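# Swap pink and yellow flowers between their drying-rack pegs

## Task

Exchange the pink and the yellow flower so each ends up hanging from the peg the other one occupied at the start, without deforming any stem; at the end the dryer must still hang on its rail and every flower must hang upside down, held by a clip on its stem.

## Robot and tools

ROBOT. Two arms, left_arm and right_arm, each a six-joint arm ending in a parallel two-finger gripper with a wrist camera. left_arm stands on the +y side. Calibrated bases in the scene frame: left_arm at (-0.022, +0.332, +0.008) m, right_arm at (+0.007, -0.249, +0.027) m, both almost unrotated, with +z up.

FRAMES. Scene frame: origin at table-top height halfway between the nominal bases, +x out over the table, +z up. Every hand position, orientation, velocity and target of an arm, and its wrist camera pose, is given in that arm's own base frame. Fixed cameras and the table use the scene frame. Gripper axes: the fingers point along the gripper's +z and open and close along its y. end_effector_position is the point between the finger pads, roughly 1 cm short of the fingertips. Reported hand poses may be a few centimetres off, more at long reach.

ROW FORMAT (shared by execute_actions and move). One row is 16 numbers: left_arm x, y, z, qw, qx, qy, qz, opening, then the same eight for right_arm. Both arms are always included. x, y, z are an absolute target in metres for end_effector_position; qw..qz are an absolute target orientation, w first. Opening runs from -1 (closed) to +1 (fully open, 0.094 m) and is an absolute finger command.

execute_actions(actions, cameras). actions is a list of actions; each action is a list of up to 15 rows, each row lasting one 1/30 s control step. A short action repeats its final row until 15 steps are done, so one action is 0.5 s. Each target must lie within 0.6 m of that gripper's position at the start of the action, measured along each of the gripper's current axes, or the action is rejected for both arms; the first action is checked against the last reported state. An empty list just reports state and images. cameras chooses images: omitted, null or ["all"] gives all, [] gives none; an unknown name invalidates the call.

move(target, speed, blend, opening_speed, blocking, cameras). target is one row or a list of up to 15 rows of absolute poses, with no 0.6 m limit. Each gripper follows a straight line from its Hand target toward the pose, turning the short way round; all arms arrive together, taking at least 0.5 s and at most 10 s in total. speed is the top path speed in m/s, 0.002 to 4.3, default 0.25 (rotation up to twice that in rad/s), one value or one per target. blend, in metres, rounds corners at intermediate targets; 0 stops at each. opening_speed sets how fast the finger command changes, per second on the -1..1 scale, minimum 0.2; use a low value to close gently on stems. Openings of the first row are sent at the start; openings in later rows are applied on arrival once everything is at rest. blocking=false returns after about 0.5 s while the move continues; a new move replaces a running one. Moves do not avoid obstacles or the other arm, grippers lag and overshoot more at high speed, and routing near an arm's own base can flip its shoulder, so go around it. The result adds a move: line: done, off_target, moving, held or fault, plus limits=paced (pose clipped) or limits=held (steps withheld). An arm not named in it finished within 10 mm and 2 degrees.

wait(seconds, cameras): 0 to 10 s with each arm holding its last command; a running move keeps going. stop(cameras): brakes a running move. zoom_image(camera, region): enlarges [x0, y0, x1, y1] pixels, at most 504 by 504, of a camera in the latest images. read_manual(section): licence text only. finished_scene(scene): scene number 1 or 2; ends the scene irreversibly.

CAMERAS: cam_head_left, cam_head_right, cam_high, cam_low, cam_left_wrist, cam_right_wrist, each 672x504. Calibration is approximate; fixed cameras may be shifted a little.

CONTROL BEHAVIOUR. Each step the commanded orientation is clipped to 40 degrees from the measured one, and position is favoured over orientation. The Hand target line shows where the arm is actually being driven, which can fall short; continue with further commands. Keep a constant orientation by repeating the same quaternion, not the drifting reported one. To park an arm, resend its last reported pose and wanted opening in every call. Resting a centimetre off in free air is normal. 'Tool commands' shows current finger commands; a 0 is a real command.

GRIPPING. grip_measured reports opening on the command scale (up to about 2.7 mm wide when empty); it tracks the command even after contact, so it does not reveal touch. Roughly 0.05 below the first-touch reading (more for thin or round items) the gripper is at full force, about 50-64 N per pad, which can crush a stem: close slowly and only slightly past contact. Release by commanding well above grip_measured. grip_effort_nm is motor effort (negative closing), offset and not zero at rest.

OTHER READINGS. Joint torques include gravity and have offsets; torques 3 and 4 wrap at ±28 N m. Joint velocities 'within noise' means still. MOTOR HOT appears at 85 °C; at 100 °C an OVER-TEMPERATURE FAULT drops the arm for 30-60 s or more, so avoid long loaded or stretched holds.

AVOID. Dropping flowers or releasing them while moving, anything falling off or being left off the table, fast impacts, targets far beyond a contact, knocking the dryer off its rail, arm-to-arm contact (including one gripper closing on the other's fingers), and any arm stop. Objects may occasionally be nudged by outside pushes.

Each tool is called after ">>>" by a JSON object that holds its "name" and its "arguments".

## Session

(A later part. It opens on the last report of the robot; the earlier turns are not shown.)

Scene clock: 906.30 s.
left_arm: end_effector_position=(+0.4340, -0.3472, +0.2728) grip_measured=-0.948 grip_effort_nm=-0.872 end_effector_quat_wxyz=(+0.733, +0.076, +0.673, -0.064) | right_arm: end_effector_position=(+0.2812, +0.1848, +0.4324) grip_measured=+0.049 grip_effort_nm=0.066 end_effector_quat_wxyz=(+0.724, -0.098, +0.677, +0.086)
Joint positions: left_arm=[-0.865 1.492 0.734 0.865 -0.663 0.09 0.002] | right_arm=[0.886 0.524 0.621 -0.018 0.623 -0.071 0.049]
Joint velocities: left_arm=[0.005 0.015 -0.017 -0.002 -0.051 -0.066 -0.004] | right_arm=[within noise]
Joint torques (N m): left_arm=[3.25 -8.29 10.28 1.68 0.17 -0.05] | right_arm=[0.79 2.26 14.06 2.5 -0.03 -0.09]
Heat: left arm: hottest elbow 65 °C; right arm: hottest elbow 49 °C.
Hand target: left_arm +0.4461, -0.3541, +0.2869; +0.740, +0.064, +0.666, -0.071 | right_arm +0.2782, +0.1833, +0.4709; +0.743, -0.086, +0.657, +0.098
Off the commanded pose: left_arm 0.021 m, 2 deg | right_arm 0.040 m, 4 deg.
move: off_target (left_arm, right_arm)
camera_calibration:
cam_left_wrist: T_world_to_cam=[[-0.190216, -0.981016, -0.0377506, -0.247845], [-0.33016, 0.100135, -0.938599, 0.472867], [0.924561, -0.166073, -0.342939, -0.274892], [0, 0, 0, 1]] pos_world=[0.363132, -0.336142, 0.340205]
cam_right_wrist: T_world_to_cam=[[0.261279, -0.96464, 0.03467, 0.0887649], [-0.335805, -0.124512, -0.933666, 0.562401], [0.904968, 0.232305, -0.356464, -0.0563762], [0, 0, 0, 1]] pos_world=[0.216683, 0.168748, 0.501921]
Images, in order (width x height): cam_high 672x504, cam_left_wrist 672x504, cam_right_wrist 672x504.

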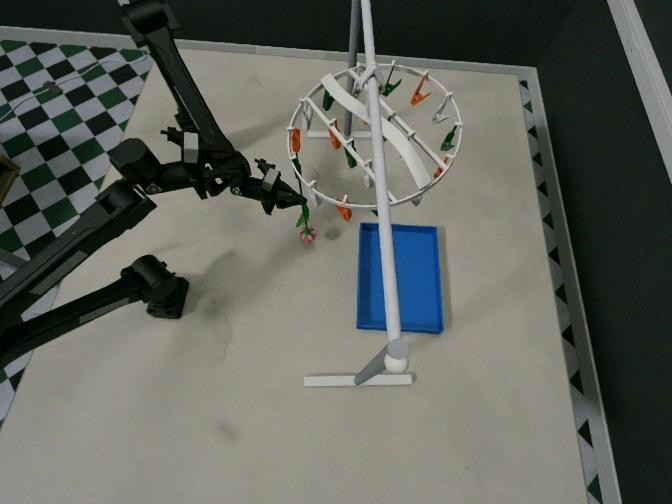

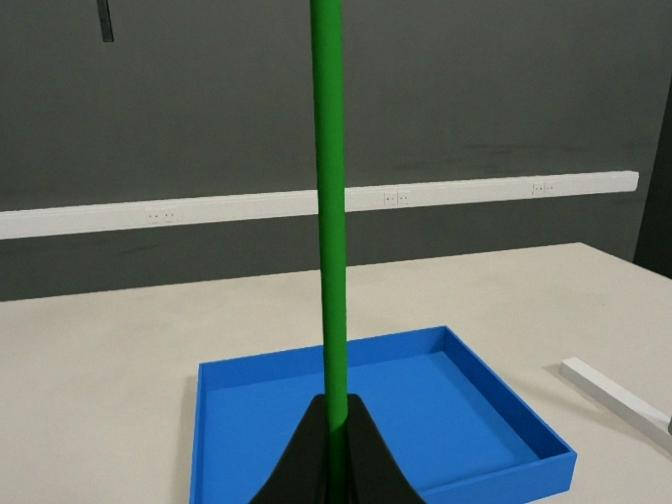

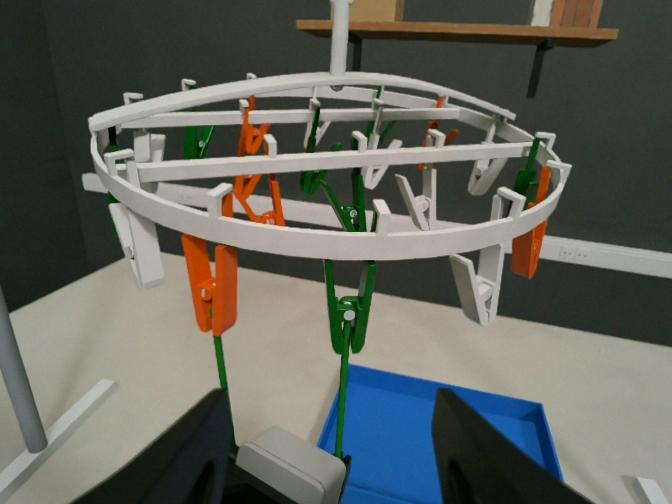

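>>> {"name": "move", "arguments": {"target": [[0.447,-0.355,0.287,0.7397,0.0641,0.6660,-0.0712,-0.95,0.34,0.197,0.472,0.7426,-0.0865,0.6569,0.0977,0.05],[0.447,-0.355,0.287,0.7397,0.0641,0.6660,-0.0712,-0.95,0.398,0.207,0.468,0.7426,-0.0865,0.6569,0.0977,0.05]], "speed": 0.1, "blend": [0.02,0], "cameras": ["cam_left_wrist","cam_low","cam_right_wrist"]}}

>>> {"name": "zoom_image", "arguments": {"camera": "cam_low", "region": [250, 120, 430, 260]}}

Scene clock: 917.03 s.
left_arm: end_effector_position=(+0.4341, -0.3473, +0.2720) grip_measured=-0.945 grip_effort_nm=-0.813 end_effector_quat_wxyz=(+0.733, +0.076, +0.673, -0.064) | right_arm: end_effector_position=(+0.3901, +0.2070, +0.4253) grip_measured=+0.049 grip_effort_nm=0.071 end_effector_quat_wxyz=(+0.721, -0.109, +0.680, +0.083)
Joint positions: left_arm=[-0.865 1.494 0.734 0.865 -0.663 0.09 0.003] | right_arm=[0.622 0.851 0.726 0.181 0.349 -0.063 0.049]
Joint velocities: left_arm=[-0.005 -0.015 0.002 -0.002 -0.037 0.007 -0.004] | right_arm=[within noise]
Joint torques (N m): left_arm=[3.19 -8.47 10.24 1.66 0.17 -0.03] | right_arm=[-0.32 -2.49 14.45 2.73 -0.07 0.21]
Heat: left arm: hottest elbow 65 °C; right arm: hottest elbow 51 °C.
Hand target: left_arm +0.4461, -0.3541, +0.2868; +0.740, +0.064, +0.666, -0.071 | right_arm +0.3950, +0.2054, +0.4668; +0.743, -0.087, +0.657, +0.098
Off the commanded pose: left_arm 0.021 m, 2 deg | right_arm 0.043 m, 5 deg.
move: off_target (left_arm, right_arm)
camera_calibration:
cam_left_wrist: T_world_to_cam=[[-0.19024, -0.980974, -0.0387181, -0.247677], [-0.331063, 0.101232, -0.938163, 0.472846], [0.924233, -0.165658, -0.344022, -0.274723], [0, 0, 0, 1]] pos_world=[0.363332, -0.336342, 0.339506]
cam_right_wrist: T_world_to_cam=[[0.272114, -0.960795, 0.053173, 0.0690363], [-0.340327, -0.147779, -0.928622, 0.5995], [0.900073, 0.234595, -0.367197, -0.156603], [0, 0, 0, 1]] pos_world=[0.326195, 0.191662, 0.495534]
Images, in order (width x height): cam_low 672x504, cam_left_wrist 672x504, cam_right_wrist 672x504.

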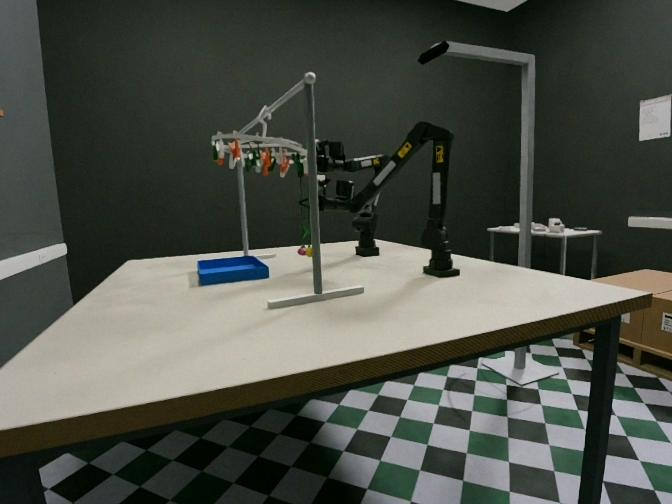

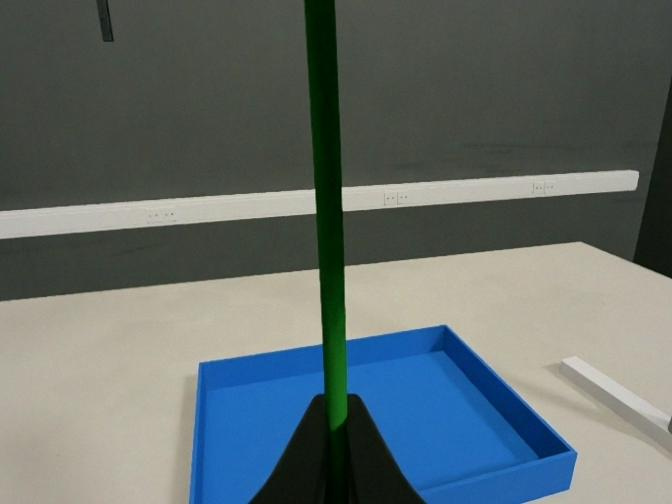

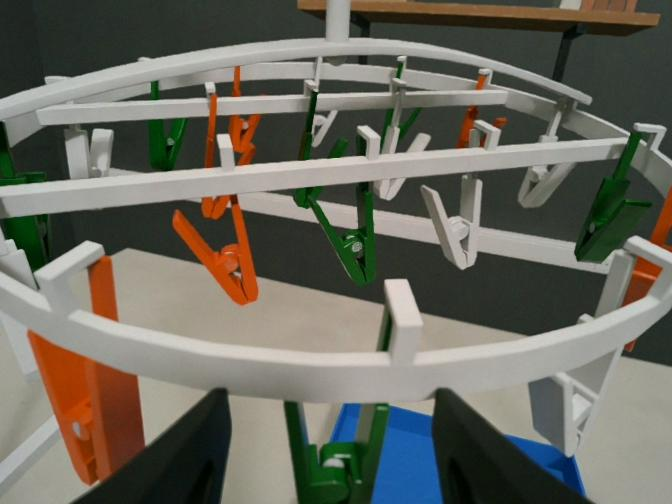

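Scaled by 2.800 from the camera's 672x504 image, which has a finer 960x720 frame.

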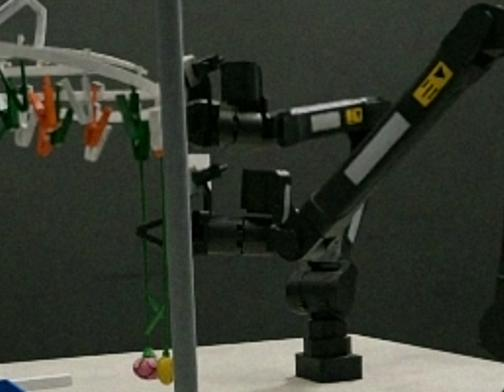

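>>> {"name": "move", "arguments": {"target": [[0.447,-0.355,0.287,0.7397,0.0641,0.6660,-0.0712,-0.4,0.398,0.207,0.468,0.7426,-0.0865,0.6569,0.0977,0.05],[0.445,-0.353,0.261,0.7397,0.0641,0.6660,-0.0712,-0.4,0.398,0.207,0.468,0.7426,-0.0865,0.6569,0.0977,0.05],[0.445,-0.353,0.261,0.7397,0.0641,0.6660,-0.0712,-0.95,0.398,0.207,0.468,0.7426,-0.0865,0.6569,0.0977,0.05]], "speed": 0.08, "opening_speed": 1.0, "cameras": ["cam_left_wrist","cam_low","cam_right_wrist"]}}

>>> {"name": "zoom_image", "arguments": {"camera": "cam_low", "region": [250, 120, 430, 260]}}

Scene clock: 927.47 s.
left_arm: end_effector_position=(+0.4379, -0.3518, +0.2559) grip_measured=-0.945 grip_effort_nm=-0.632 end_effector_quat_wxyz=(+0.734, +0.075, +0.672, -0.066) | right_arm: end_effector_position=(+0.3901, +0.2071, +0.4259) grip_measured=+0.049 grip_effort_nm=0.071 end_effector_quat_wxyz=(+0.721, -0.108, +0.679, +0.084)
Joint positions: left_arm=[-0.865 1.547 0.734 0.922 -0.663 0.089 0.003] | right_arm=[0.622 0.851 0.726 0.182 0.349 -0.062 0.049]
Joint velocities: within noise
Joint torques (N m): left_arm=[3.19 -8.76 7.86 2.74 0.16 -0.04] | right_arm=[-0.26 -2.43 14.41 2.65 -0.06 0.19]
Heat: left arm: hottest elbow 65 °C; right arm: hottest elbow 52 °C.
Hand target: left_arm +0.4447, -0.3529, +0.2608; +0.740, +0.064, +0.666, -0.071 | right_arm +0.3951, +0.2055, +0.4670; +0.743, -0.087, +0.657, +0.098
Off the commanded pose: left_arm 0.009 m, 2 deg | right_arm 0.043 m, 5 deg.
move: off_target (right_arm)
camera_calibration:
cam_left_wrist: T_world_to_cam=[[-0.190302, -0.981108, -0.0348226, -0.252928], [-0.328986, 0.0971519, -0.939324, 0.457384], [0.924961, -0.167299, -0.341259, -0.286058], [0, 0, 0, 1]] pos_world=[0.366932, -0.340443, 0.323204]
cam_right_wrist: T_world_to_cam=[[0.272456, -0.960813, 0.0510561, 0.0698829], [-0.339208, -0.145574, -0.929379, 0.599503], [0.900392, 0.235897, -0.365578, -0.157463], [0, 0, 0, 1]] pos_world=[0.326095, 0.191562, 0.496033]
Images, in order (width x height): cam_low 672x504, cam_left_wrist 672x504, cam_right_wrist 672x504.

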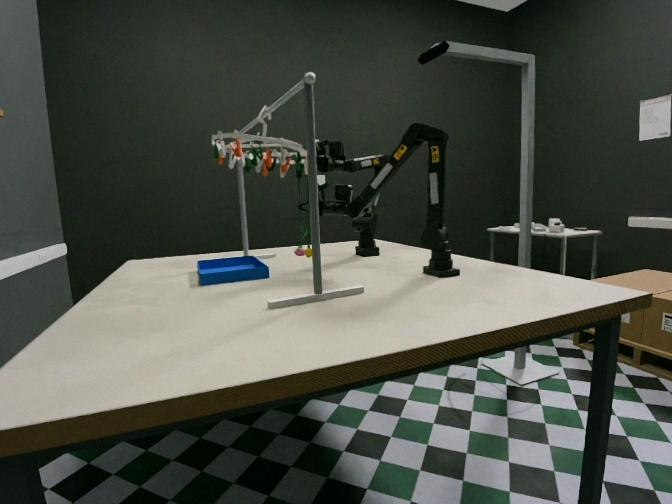

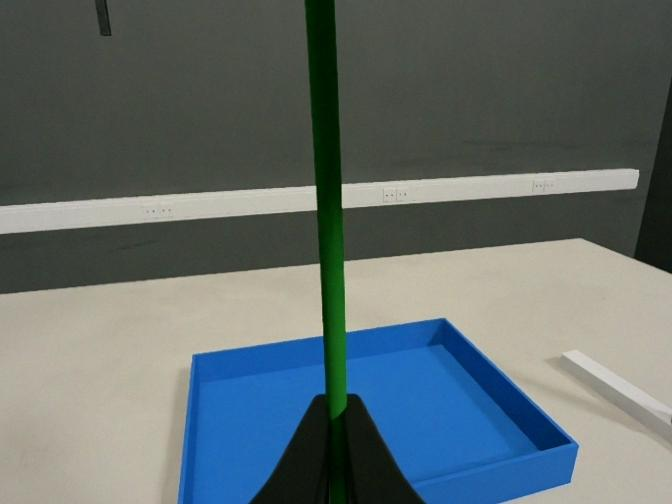

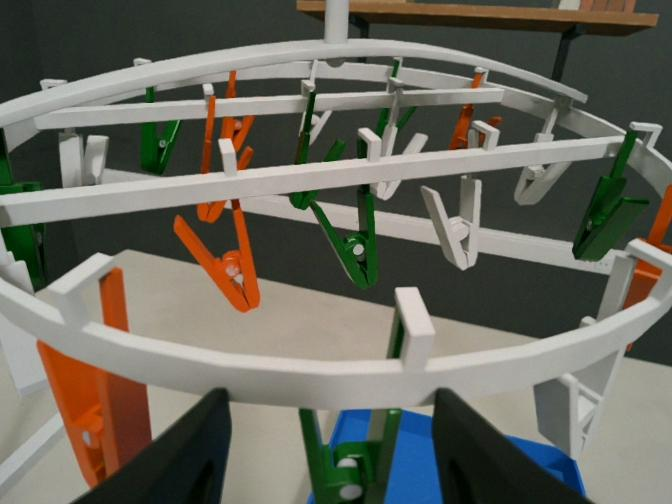

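Scaled by 2.800 from the camera's 672x504 image, which has a finer 960x720 frame.

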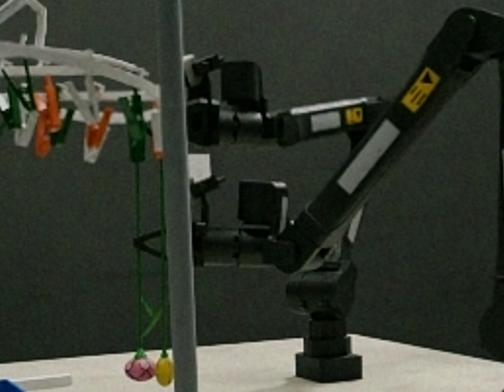

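>>> {"name": "move", "arguments": {"target": [[0.445,-0.353,0.261,0.7397,0.0641,0.6660,-0.0712,-0.95,0.394,0.204,0.443,0.7426,-0.0865,0.6569,0.0977,0.05],[0.445,-0.353,0.261,0.7397,0.0641,0.6660,-0.0712,-0.95,0.423,0.2095,0.447,0.7426,-0.0865,0.6569,0.0977,0.05]], "speed": 0.06, "cameras": ["cam_low","cam_right_wrist","cam_high"]}}

>>> {"name": "zoom_image", "arguments": {"camera": "cam_low", "region": [280, 120, 380, 220]}}

>>> {"name": "zoom_image", "arguments": {"camera": "cam_high", "region": [250, 110, 330, 210]}}

Scene clock: 932.20 s.
left_arm: end_effector_position=(+0.4384, -0.3517, +0.2549) grip_measured=-0.946 grip_effort_nm=-0.628 end_effector_quat_wxyz=(+0.734, +0.074, +0.672, -0.066) | right_arm: end_effector_position=(+0.4156, +0.2099, +0.4132) grip_measured=+0.049 grip_effort_nm=0.071 end_effector_quat_wxyz=(+0.724, -0.104, +0.676, +0.086)
Joint positions: left_arm=[-0.865 1.55 0.734 0.925 -0.663 0.088 0.003] | right_arm=[0.581 0.934 0.729 0.272 0.309 -0.054 0.049]
Joint velocities: within noise
Joint torques (N m): left_arm=[3.08 -9.11 7.82 2.59 0.16 -0.02] | right_arm=[-0.5 -4.19 13.3 2.7 -0.08 0.16]
Heat: left arm: hottest elbow 64 °C; right arm: hottest elbow 54 °C.
Hand target: left_arm +0.4448, -0.3527, +0.2609; +0.740, +0.064, +0.666, -0.071 | right_arm +0.4211, +0.2086, +0.4462; +0.743, -0.087, +0.657, +0.098
Off the commanded pose: left_arm 0.009 m, 2 deg | right_arm 0.035 m, 4 deg.
move: off_target (right_arm)
camera_calibration:
cam_right_wrist: T_world_to_cam=[[0.270999, -0.961607, 0.0432577, 0.0702972], [-0.332849, -0.135781, -0.933153, 0.593538], [0.903201, 0.238485, -0.356866, -0.191081], [0, 0, 0, 1]] pos_world=[0.351093, 0.193759, 0.48263]
Images, in order (width x height): cam_high 672x504, cam_low 672x504, cam_right_wrist 672x504.

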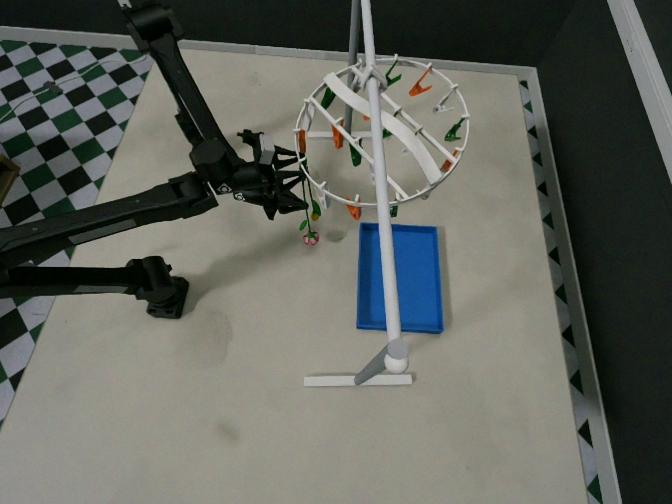

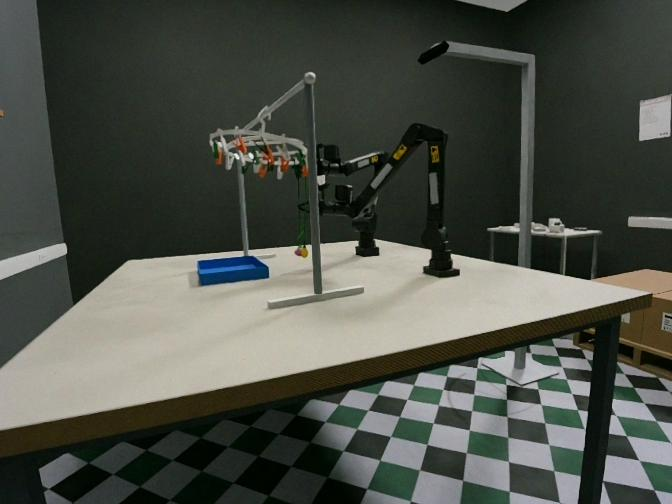

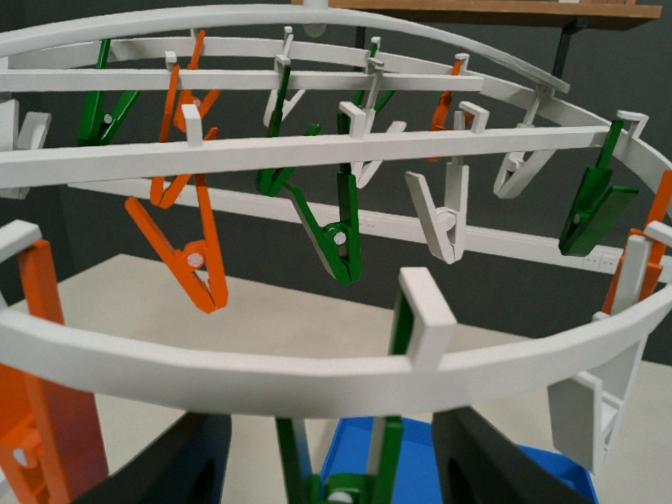

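Scaled by 5.040 from the camera's 672x504 image, which has a finer 960x720 frame.

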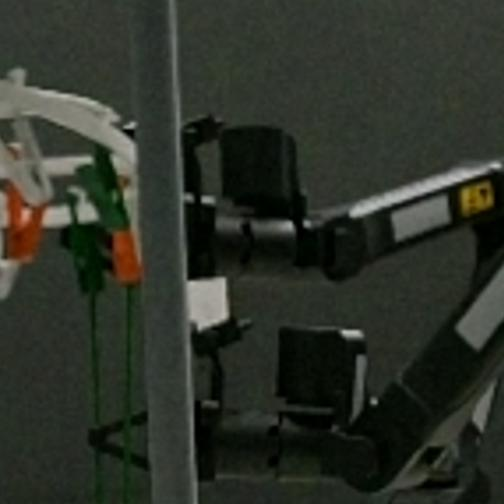

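Scaled by 5.040 from the camera's 672x504 image, which has a finer 960x720 frame.

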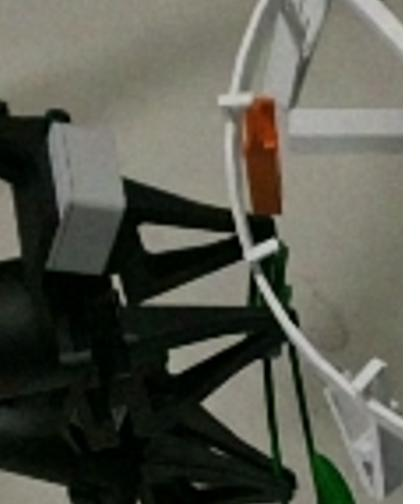

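>>> {"name": "move", "arguments": {"target": [[0.445,-0.353,0.261,0.7397,0.0641,0.6660,-0.0712,-0.95,0.421,0.2095,0.434,0.7426,-0.0865,0.6569,0.0977,0.05],[0.445,-0.353,0.261,0.7397,0.0641,0.6660,-0.0712,-0.95,0.432,0.212,0.438,0.7426,-0.0865,0.6569,0.0977,0.05]], "speed": 0.06, "cameras": ["cam_left_wrist","cam_right_wrist","cam_high"]}}

>>> {"name": "zoom_image", "arguments": {"camera": "cam_high", "region": [250, 110, 330, 210]}}

Scene clock: 938.30 s.
left_arm: end_effector_position=(+0.4383, -0.3516, +0.2559) grip_measured=-0.950 grip_effort_nm=-0.300 end_effector_quat_wxyz=(+0.735, +0.073, +0.671, -0.067) | right_arm: end_effector_position=(+0.4240, +0.2124, +0.4078) grip_measured=+0.049 grip_effort_nm=0.071 end_effector_quat_wxyz=(+0.726, -0.103, +0.675, +0.088)
Joint positions: left_arm=[-0.865 1.55 0.734 0.93 -0.663 0.088 0.002] | right_arm=[0.573 0.966 0.729 0.309 0.3 -0.053 0.049]
Joint velocities: left_arm=[-0.005 -0.005 0.007 0.007 0.022 -0.125 -0.004] | right_arm=[within noise]
Joint torques (N m): left_arm=[3.14 -9.05 7.83 2.41 0.16 -0.03] | right_arm=[-0.26 -4.37 12.9 2.77 -0.09 0.19]
Heat: left arm: hottest elbow 63 °C; right arm: hottest elbow 56 °C.
Hand target: left_arm +0.4449, -0.3527, +0.2610; +0.740, +0.064, +0.666, -0.071 | right_arm +0.4302, +0.2113, +0.4375; +0.743, -0.087, +0.657, +0.098
Off the commanded pose: left_arm 0.009 m, 1 deg | right_arm 0.031 m, 4 deg.
move: off_target (right_arm)
camera_calibration:
cam_left_wrist: T_world_to_cam=[[-0.189559, -0.981392, -0.0306037, -0.254245], [-0.32626, 0.0923547, -0.940758, 0.454863], [0.926079, -0.168344, -0.337696, -0.28823], [0, 0, 0, 1]] pos_world=[0.367133, -0.340045, 0.322801]
cam_right_wrist: T_world_to_cam=[[0.270941, -0.961736, 0.0406869, 0.0717359], [-0.328796, -0.132189, -0.935104, 0.589985], [0.904701, 0.23998, -0.352031, -0.204094], [0, 0, 0, 1]] pos_world=[0.359192, 0.195959, 0.476931]
Images, in order (width x height): cam_high 672x504, cam_left_wrist 672x504, cam_right_wrist 672x504.

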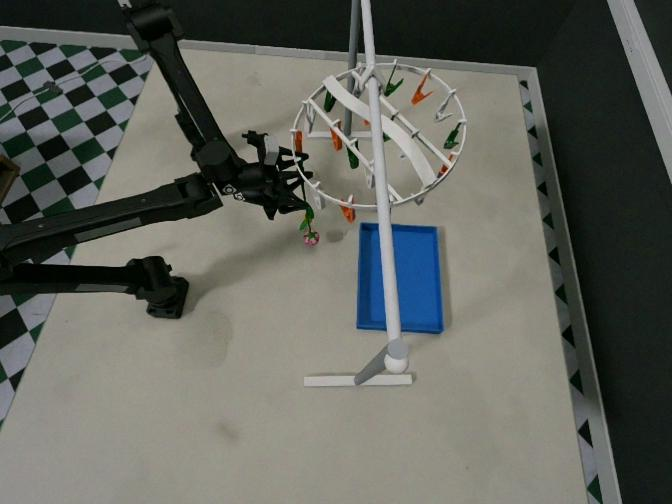

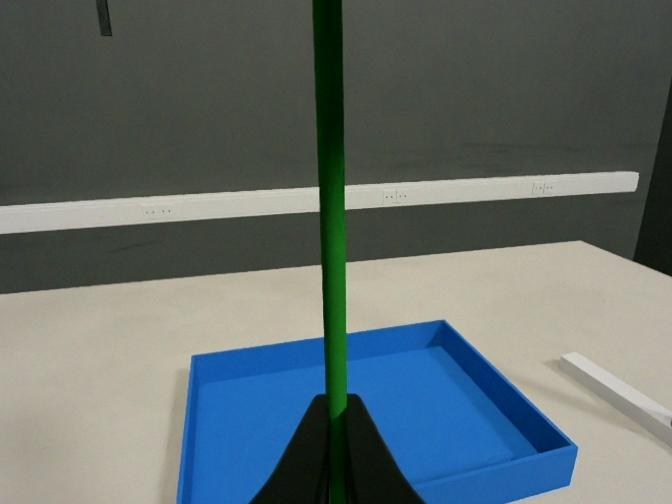

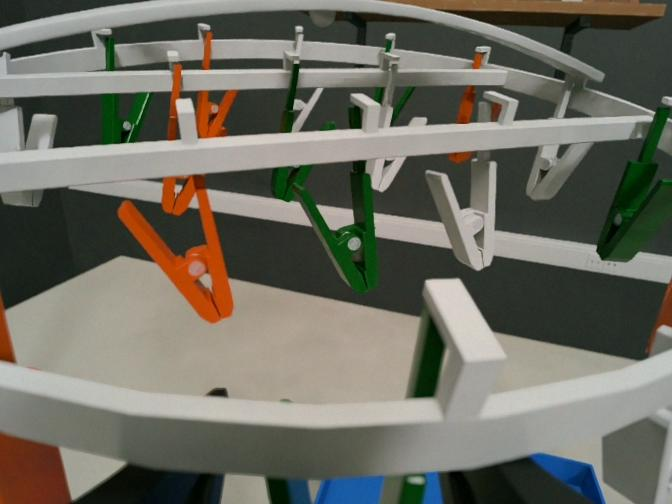

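Scaled by 5.040 from the camera's 672x504 image, which has a finer 960x720 frame.

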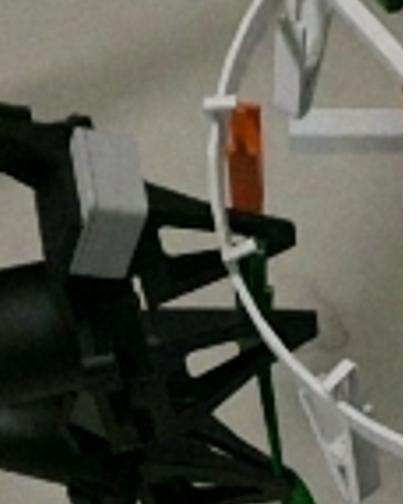

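>>> {"name": "move", "arguments": {"target": [[0.445,-0.353,0.261,0.7397,0.0641,0.6660,-0.0712,-1.0,0.416,0.208,0.437,0.7426,-0.0865,0.6569,0.0977,0.05],[0.445,-0.353,0.261,0.7397,0.0641,0.6660,-0.0712,-1.0,0.416,0.208,0.437,0.7426,-0.0865,0.6569,0.0977,-0.95]], "speed": 0.06, "opening_speed": 0.8, "cameras": ["cam_left_wrist","cam_right_wrist","cam_high"]}}

>>> {"name": "zoom_image", "arguments": {"camera": "cam_high", "region": [250, 110, 330, 210]}}

Scene clock: 945.60 s.
left_arm: end_effector_position=(+0.4382, -0.3517, +0.2569) grip_measured=-0.964 grip_effort_nm=-1.067 end_effector_quat_wxyz=(+0.737, +0.072, +0.669, -0.069) | right_arm: end_effector_position=(+0.4166, +0.2049, +0.4219) grip_measured=-0.576 grip_effort_nm=-1.033 end_effector_quat_wxyz=(+0.735, -0.093, +0.666, +0.088)
Joint positions: left_arm=[-0.865 1.551 0.734 0.937 -0.661 0.088 0.002] | right_arm=[0.572 0.932 0.729 0.305 0.313 -0.052 0.02]
Joint velocities: within noise
Joint torques (N m): left_arm=[3.19 -9.11 7.82 2.15 0.12 -0.02] | right_arm=[1.14 -4.89 11.02 2.15 0.03 0.15]
Heat: left arm: hottest elbow 62 °C; right arm: hottest elbow 58 °C.
Hand target: left_arm +0.4449, -0.3527, +0.2609; +0.740, +0.064, +0.666, -0.071 | right_arm +0.4157, +0.2077, +0.4369; +0.743, -0.086, +0.657, +0.098
Off the commanded pose: left_arm 0.008 m, 1 deg | right_arm 0.015 m, 2 deg.
move: off_target (right_arm); target 2's new opening was sent with right_arm's hand 0.024 m and 3 deg from that target
camera_calibration:
cam_left_wrist: T_world_to_cam=[[-0.190601, -0.9813, -0.0268463, -0.254787], [-0.322322, 0.0883903, -0.942494, 0.45316], [0.927243, -0.170987, -0.333142, -0.290466], [0, 0, 0, 1]] pos_world=[0.366834, -0.339743, 0.323495]
cam_right_wrist: T_world_to_cam=[[0.257338, -0.965859, 0.029881, 0.0769455], [-0.30765, -0.111204, -0.944979, 0.590806], [0.91604, 0.233986, -0.325764, -0.205249], [0, 0, 0, 1]] pos_world=[0.349977, 0.188044, 0.489138]
Images, in order (width x height): cam_high 672x504, cam_left_wrist 672x504, cam_right_wrist 672x504.

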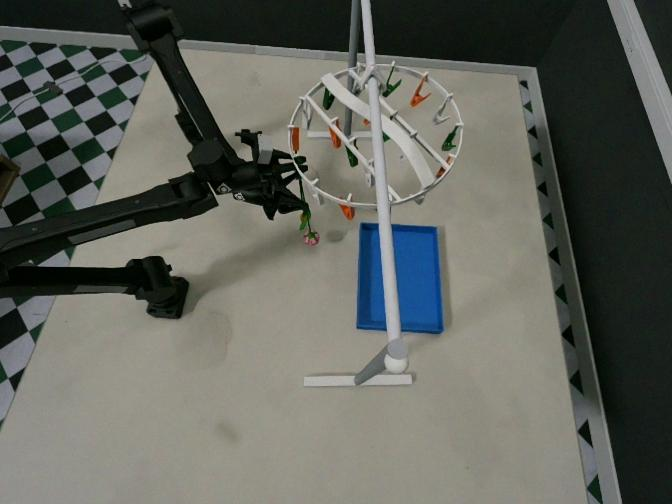

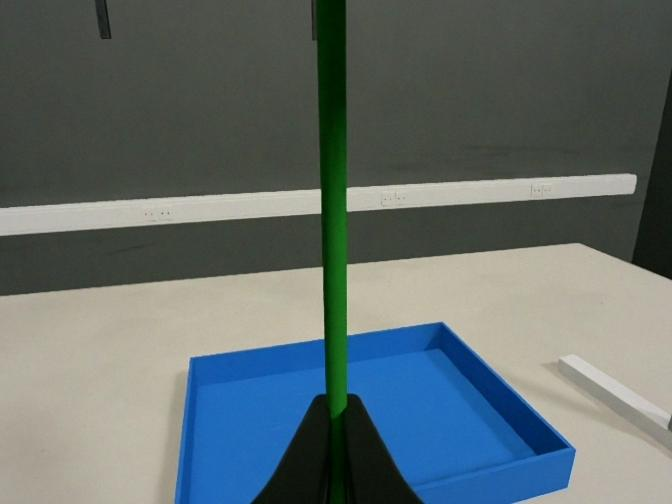

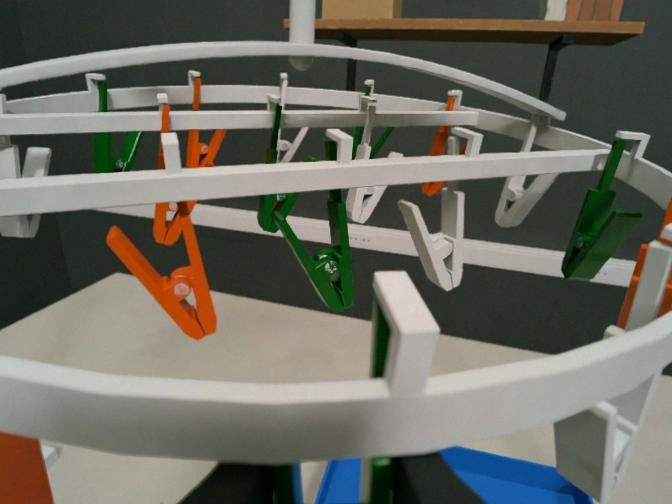

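Scaled by 5.040 from the camera's 672x504 image, which has a finer 960x720 frame.

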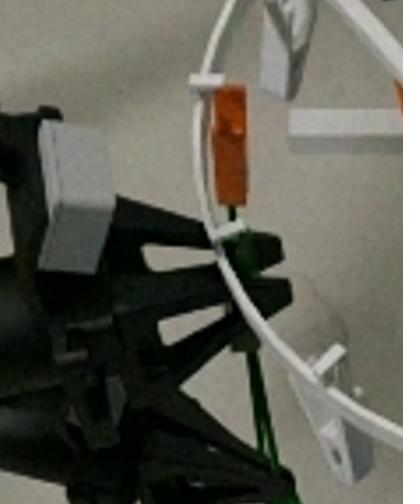

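>>> {"name": "move", "arguments": {"target": [[0.445,-0.353,0.208,0.7397,0.0641,0.6660,-0.0712,-1.0,0.416,0.208,0.437,0.7426,-0.0865,0.6569,0.0977,-0.95]], "speed": 0.06, "cameras": ["cam_left_wrist","cam_head_left","cam_low"]}}

>>> {"name": "zoom_image", "arguments": {"camera": "cam_low", "region": [280, 120, 400, 280]}}

>>> {"name": "zoom_image", "arguments": {"camera": "cam_head_left", "region": [240, 50, 340, 200]}}

Scene clock: 950.43 s.
left_arm: end_effector_position=(+0.4415, -0.3555, +0.2106) grip_measured=-0.964 grip_effort_nm=-1.072 end_effector_quat_wxyz=(+0.738, +0.071, +0.668, -0.070) | right_arm: end_effector_position=(+0.4166, +0.2049, +0.4219) grip_measured=-0.576 grip_effort_nm=-1.033 end_effector_quat_wxyz=(+0.735, -0.093, +0.666, +0.088)
Joint positions: left_arm=[-0.865 1.683 0.716 1.091 -0.661 0.088 0.002] | right_arm=[0.572 0.932 0.729 0.305 0.313 -0.052 0.02]
Joint velocities: within noise
Joint torques (N m): left_arm=[3.19 -9.64 5.71 2.7 0.12 -0.02] | right_arm=[1.08 -4.72 11.03 2.13 0.05 0.16]
Heat: left arm: hottest elbow 62 °C; right arm: hottest elbow 58 °C.
Hand target: left_arm +0.4450, -0.3529, +0.2080; +0.740, +0.064, +0.666, -0.071 | right_arm +0.4157, +0.2077, +0.4369; +0.743, -0.086, +0.657, +0.098
Off the commanded pose: left_arm 0.005 m, 1 deg | right_arm 0.015 m, 2 deg.
move: off_target (right_arm)
camera_calibration:
cam_left_wrist: T_world_to_cam=[[-0.190503, -0.981387, -0.0242487, -0.259785], [-0.319749, 0.0853844, -0.943647, 0.408858], [0.928154, -0.172014, -0.330063, -0.310931], [0, 0, 0, 1]] pos_world=[0.369834, -0.343344, 0.276891]
Images, in order (width x height): cam_head_left 672x504, cam_low 672x504, cam_left_wrist 672x504.

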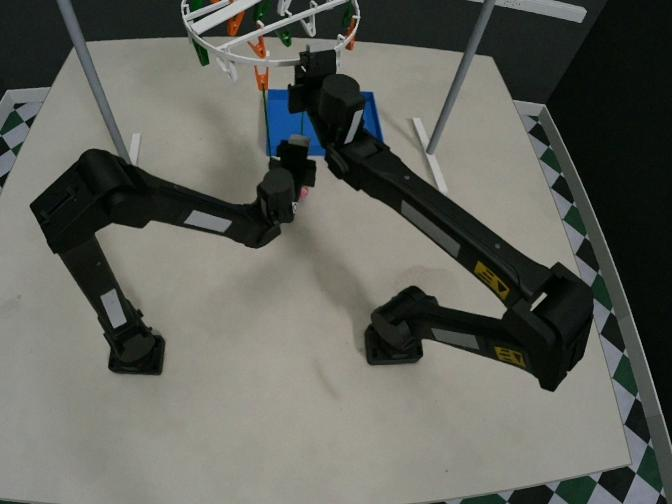

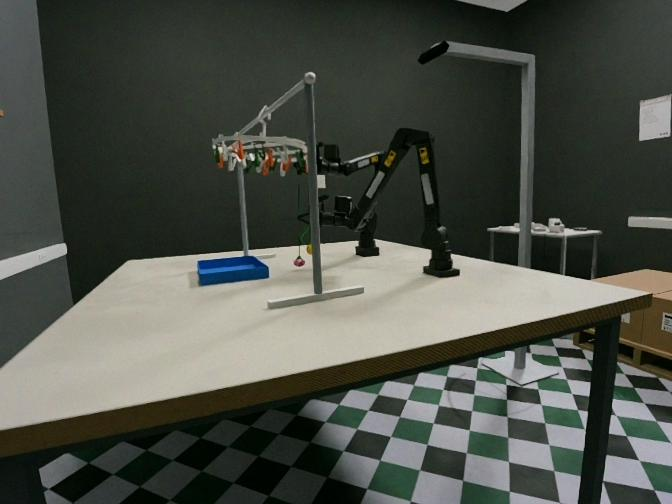

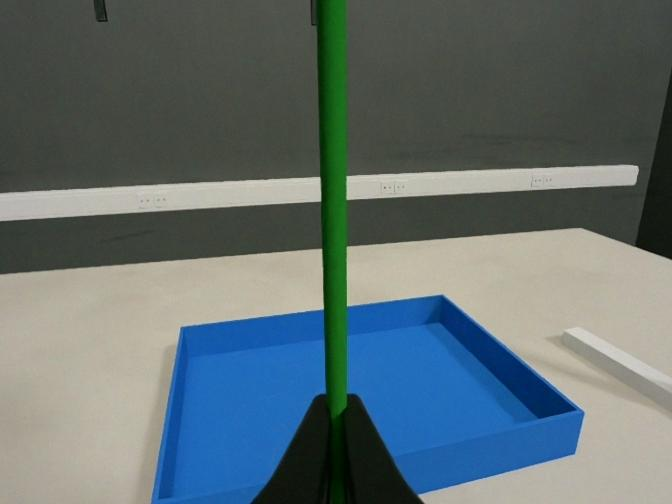

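Scaled by 3.150 from the camera's 672x504 image, which has a finer 960x720 frame.

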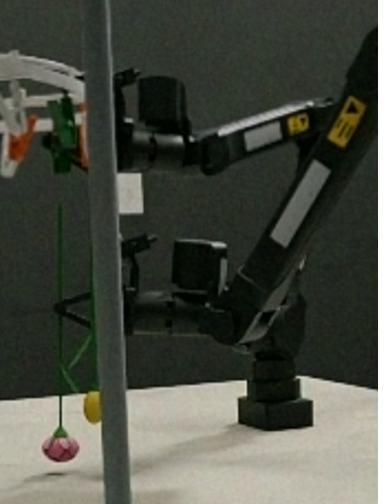

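Scaled by 3.360 from the camera's 672x504 image, which has a finer 960x720 frame.

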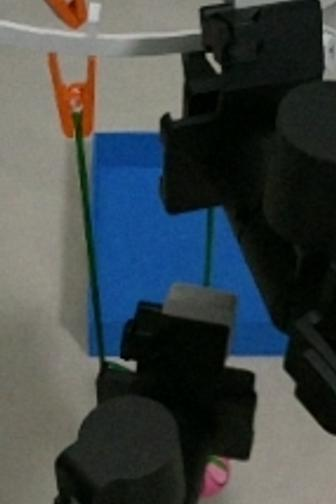

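>>> {"name": "move", "arguments": {"target": [[0.445,-0.353,0.200,0.7397,0.0641,0.6660,-0.0712,-1.0,0.416,0.208,0.437,0.7426,-0.0865,0.6569,0.0977,0.05],[0.445,-0.353,0.200,0.7397,0.0641,0.6660,-0.0712,-1.0,0.30,0.175,0.437,0.7426,-0.0865,0.6569,0.0977,0.05],[0.445,-0.353,0.200,0.7397,0.0641,0.6660,-0.0712,-1.0,0.27,0.09,0.42,0.7426,-0.0865,0.6569,0.0977,0.05]], "speed": 0.12, "opening_speed": 0.8, "cameras": ["cam_right_wrist","cam_high","cam_low"]}}

>>> {"name": "zoom_image", "arguments": {"camera": "cam_right_wrist", "region": [0, 0, 400, 350]}}

Scene clock: 961.73 s.
left_arm: end_effector_position=(+0.4421, -0.3563, +0.2046) grip_measured=-0.964 grip_effort_nm=-1.067 end_effector_quat_wxyz=(+0.739, +0.069, +0.667, -0.071) | right_arm: end_effector_position=(+0.2691, +0.0924, +0.4294) grip_measured=+0.049 grip_effort_nm=0.071 end_effector_quat_wxyz=(+0.748, -0.093, +0.650, +0.096)
Joint positions: left_arm=[-0.865 1.704 0.716 1.117 -0.661 0.088 0.002] | right_arm=[0.426 0.261 0.53 -0.129 0.156 -0.036 0.049]
Joint velocities: within noise
Joint torques (N m): left_arm=[3.14 -9.7 5.35 2.76 0.12 -0.02] | right_arm=[-0.21 4.42 8.17 1.65 -0.09 0.19]
Heat: left arm: hottest elbow 59 °C; right arm: hottest elbow 58 °C.
Hand target: left_arm +0.4450, -0.3529, +0.2000; +0.740, +0.064, +0.666, -0.071 | right_arm +0.2700, +0.0901, +0.4201; +0.743, -0.086, +0.657, +0.098
Off the commanded pose: left_arm 0.006 m, 1 deg | right_arm 0.010 m, 1 deg.
move: done
camera_calibration:
cam_right_wrist: T_world_to_cam=[[0.268049, -0.963117, 0.0235484, 0.00565045], [-0.269599, -0.0984547, -0.957926, 0.534206], [0.924914, 0.250423, -0.286046, -0.0623579], [0, 0, 0, 1]] pos_world=[0.200182, 0.073653, 0.493759]
Images, in order (width x height): cam_high 672x504, cam_low 672x504, cam_right_wrist 672x504.

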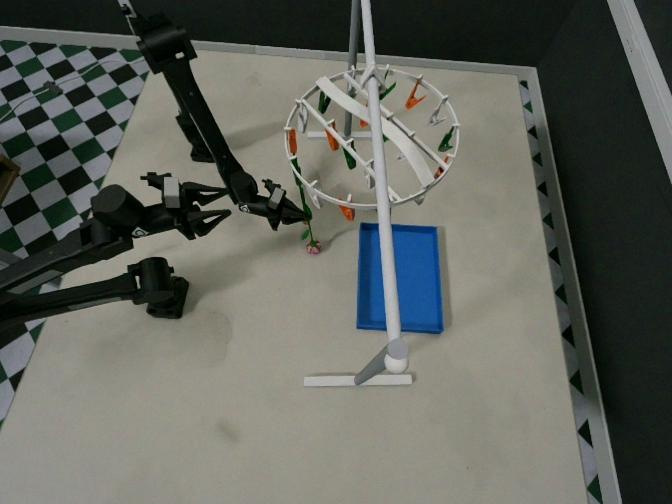

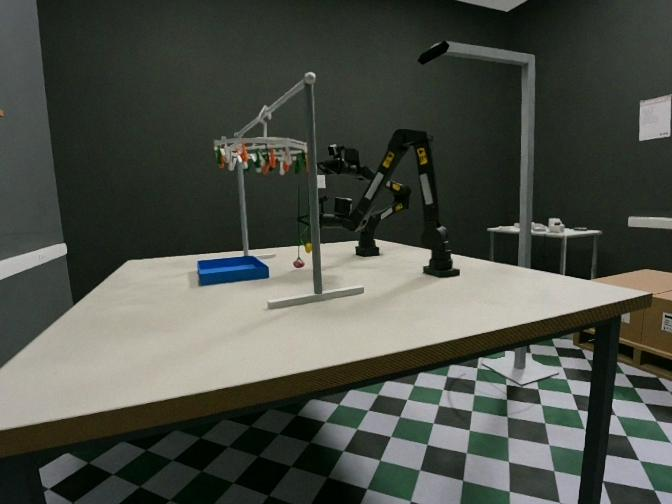

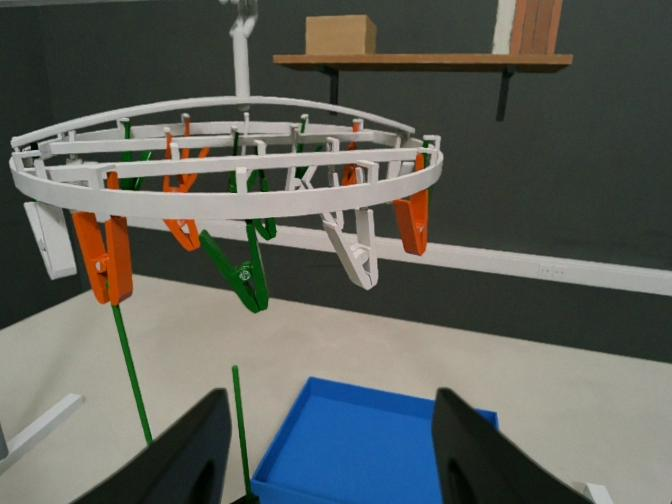

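Scaled by 1.260 from the camera's 672x504 image, which has a finer 960x720 frame.

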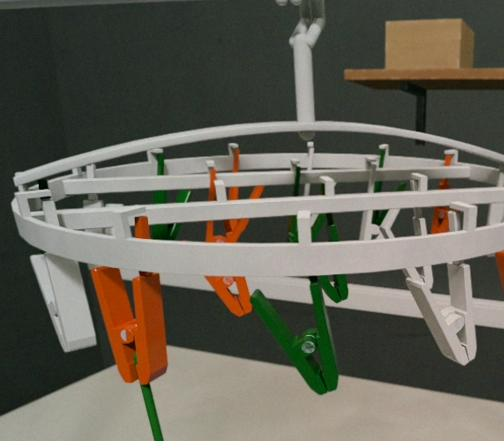

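>>> {"name": "move", "arguments": {"target": [[0.36,-0.365,0.205,0.7397,0.0641,0.6660,-0.0712,-1.0,0.30,0.02,0.44,0.7426,-0.0865,0.6569,0.0977,0.05],[0.39,-0.41,0.205,0.7005,0.2233,0.6307,-0.2480,-1.0,0.375,0.0,0.455,0.6903,-0.2366,0.6328,0.2581,0.05]], "speed": 0.15, "blend": [0.02,0], "cameras": ["cam_right_wrist","cam_high","cam_left_wrist"]}}

>>> {"name": "zoom_image", "arguments": {"camera": "cam_right_wrist", "region": [200, 100, 500, 400]}}

Scene clock: 973.93 s.
left_arm: end_effector_position=(+0.3803, -0.4047, +0.1953) grip_measured=-0.964 grip_effort_nm=-1.057 end_effector_quat_wxyz=(+0.697, +0.232, +0.633, -0.243) | right_arm: end_effector_position=(+0.3705, +0.0046, +0.4221) grip_measured=+0.049 grip_effort_nm=0.081 end_effector_quat_wxyz=(+0.675, -0.227, +0.648, +0.270)
Joint positions: left_arm=[-0.873 1.649 0.609 1.132 -0.186 0.032 0.002] | right_arm=[-0.42 0.818 0.684 0.271 -1.134 0.168 0.049]
Joint velocities: within noise
Joint torques (N m): left_arm=[3.19 -9.76 7.46 1.43 0.15 -0.1] | right_arm=[-0.03 -1.44 13.72 2.28 -0.01 0.18]
Heat: left arm: hottest elbow 57 °C; right arm: hottest elbow 55 °C.
Hand target: left_arm +0.3897, -0.4095, +0.2051; +0.701, +0.223, +0.631, -0.248 | right_arm +0.3731, +0.0005, +0.4539; +0.690, -0.237, +0.633, +0.258
Off the commanded pose: left_arm 0.015 m, 1 deg | right_arm 0.034 m, 3 deg.
move: off_target (left_arm, right_arm)
camera_calibration:
cam_left_wrist: T_world_to_cam=[[-0.627136, -0.77839, -0.028448, -0.0710366], [-0.24598, 0.232572, -0.940959, 0.410115], [0.739049, -0.583112, -0.337323, -0.360718], [0, 0, 0, 1]] pos_world=[0.322919, -0.361014, 0.262202]
cam_right_wrist: T_world_to_cam=[[0.662806, -0.747961, -0.0352578, -0.22837], [-0.292766, -0.215521, -0.931579, 0.54383], [0.689185, 0.627778, -0.361826, -0.0186136], [0, 0, 0, 1]] pos_world=[0.323408, -0.0419192, 0.491834]
Images, in order (width x height): cam_high 672x504, cam_left_wrist 672x504, cam_right_wrist 672x504.

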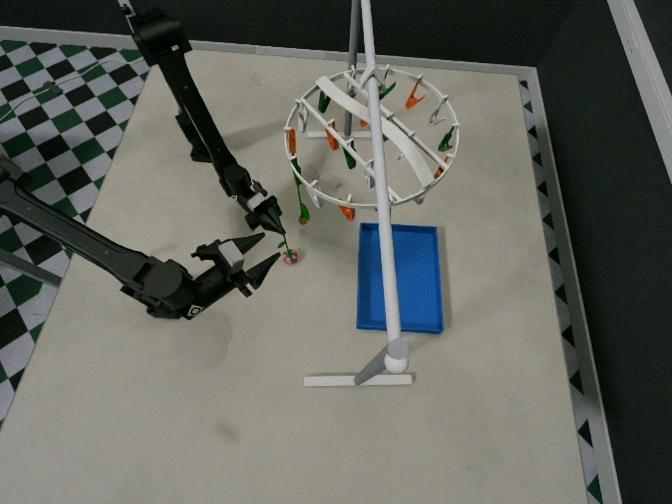

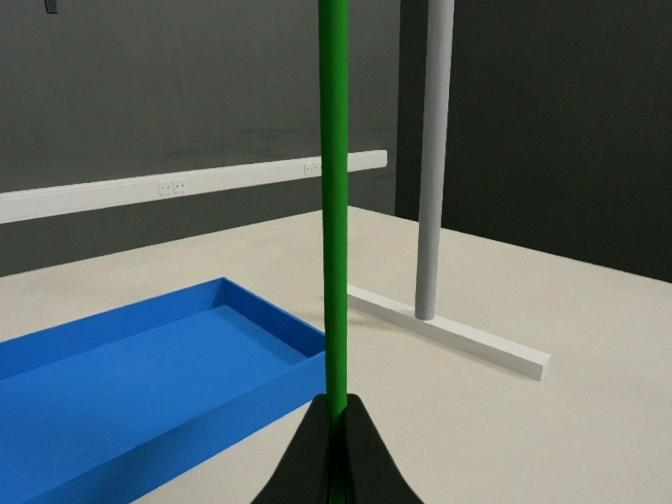

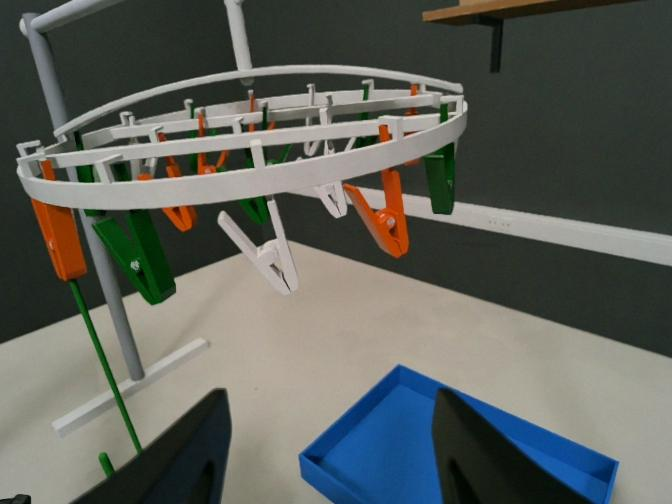

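Scaled by 1.680 from the camera's 672x504 image, which has a finer 960x720 frame.

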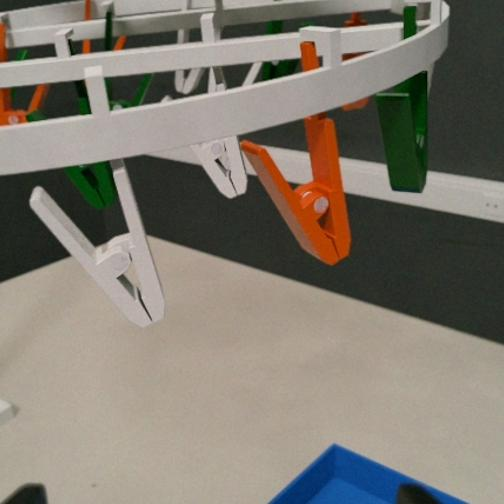

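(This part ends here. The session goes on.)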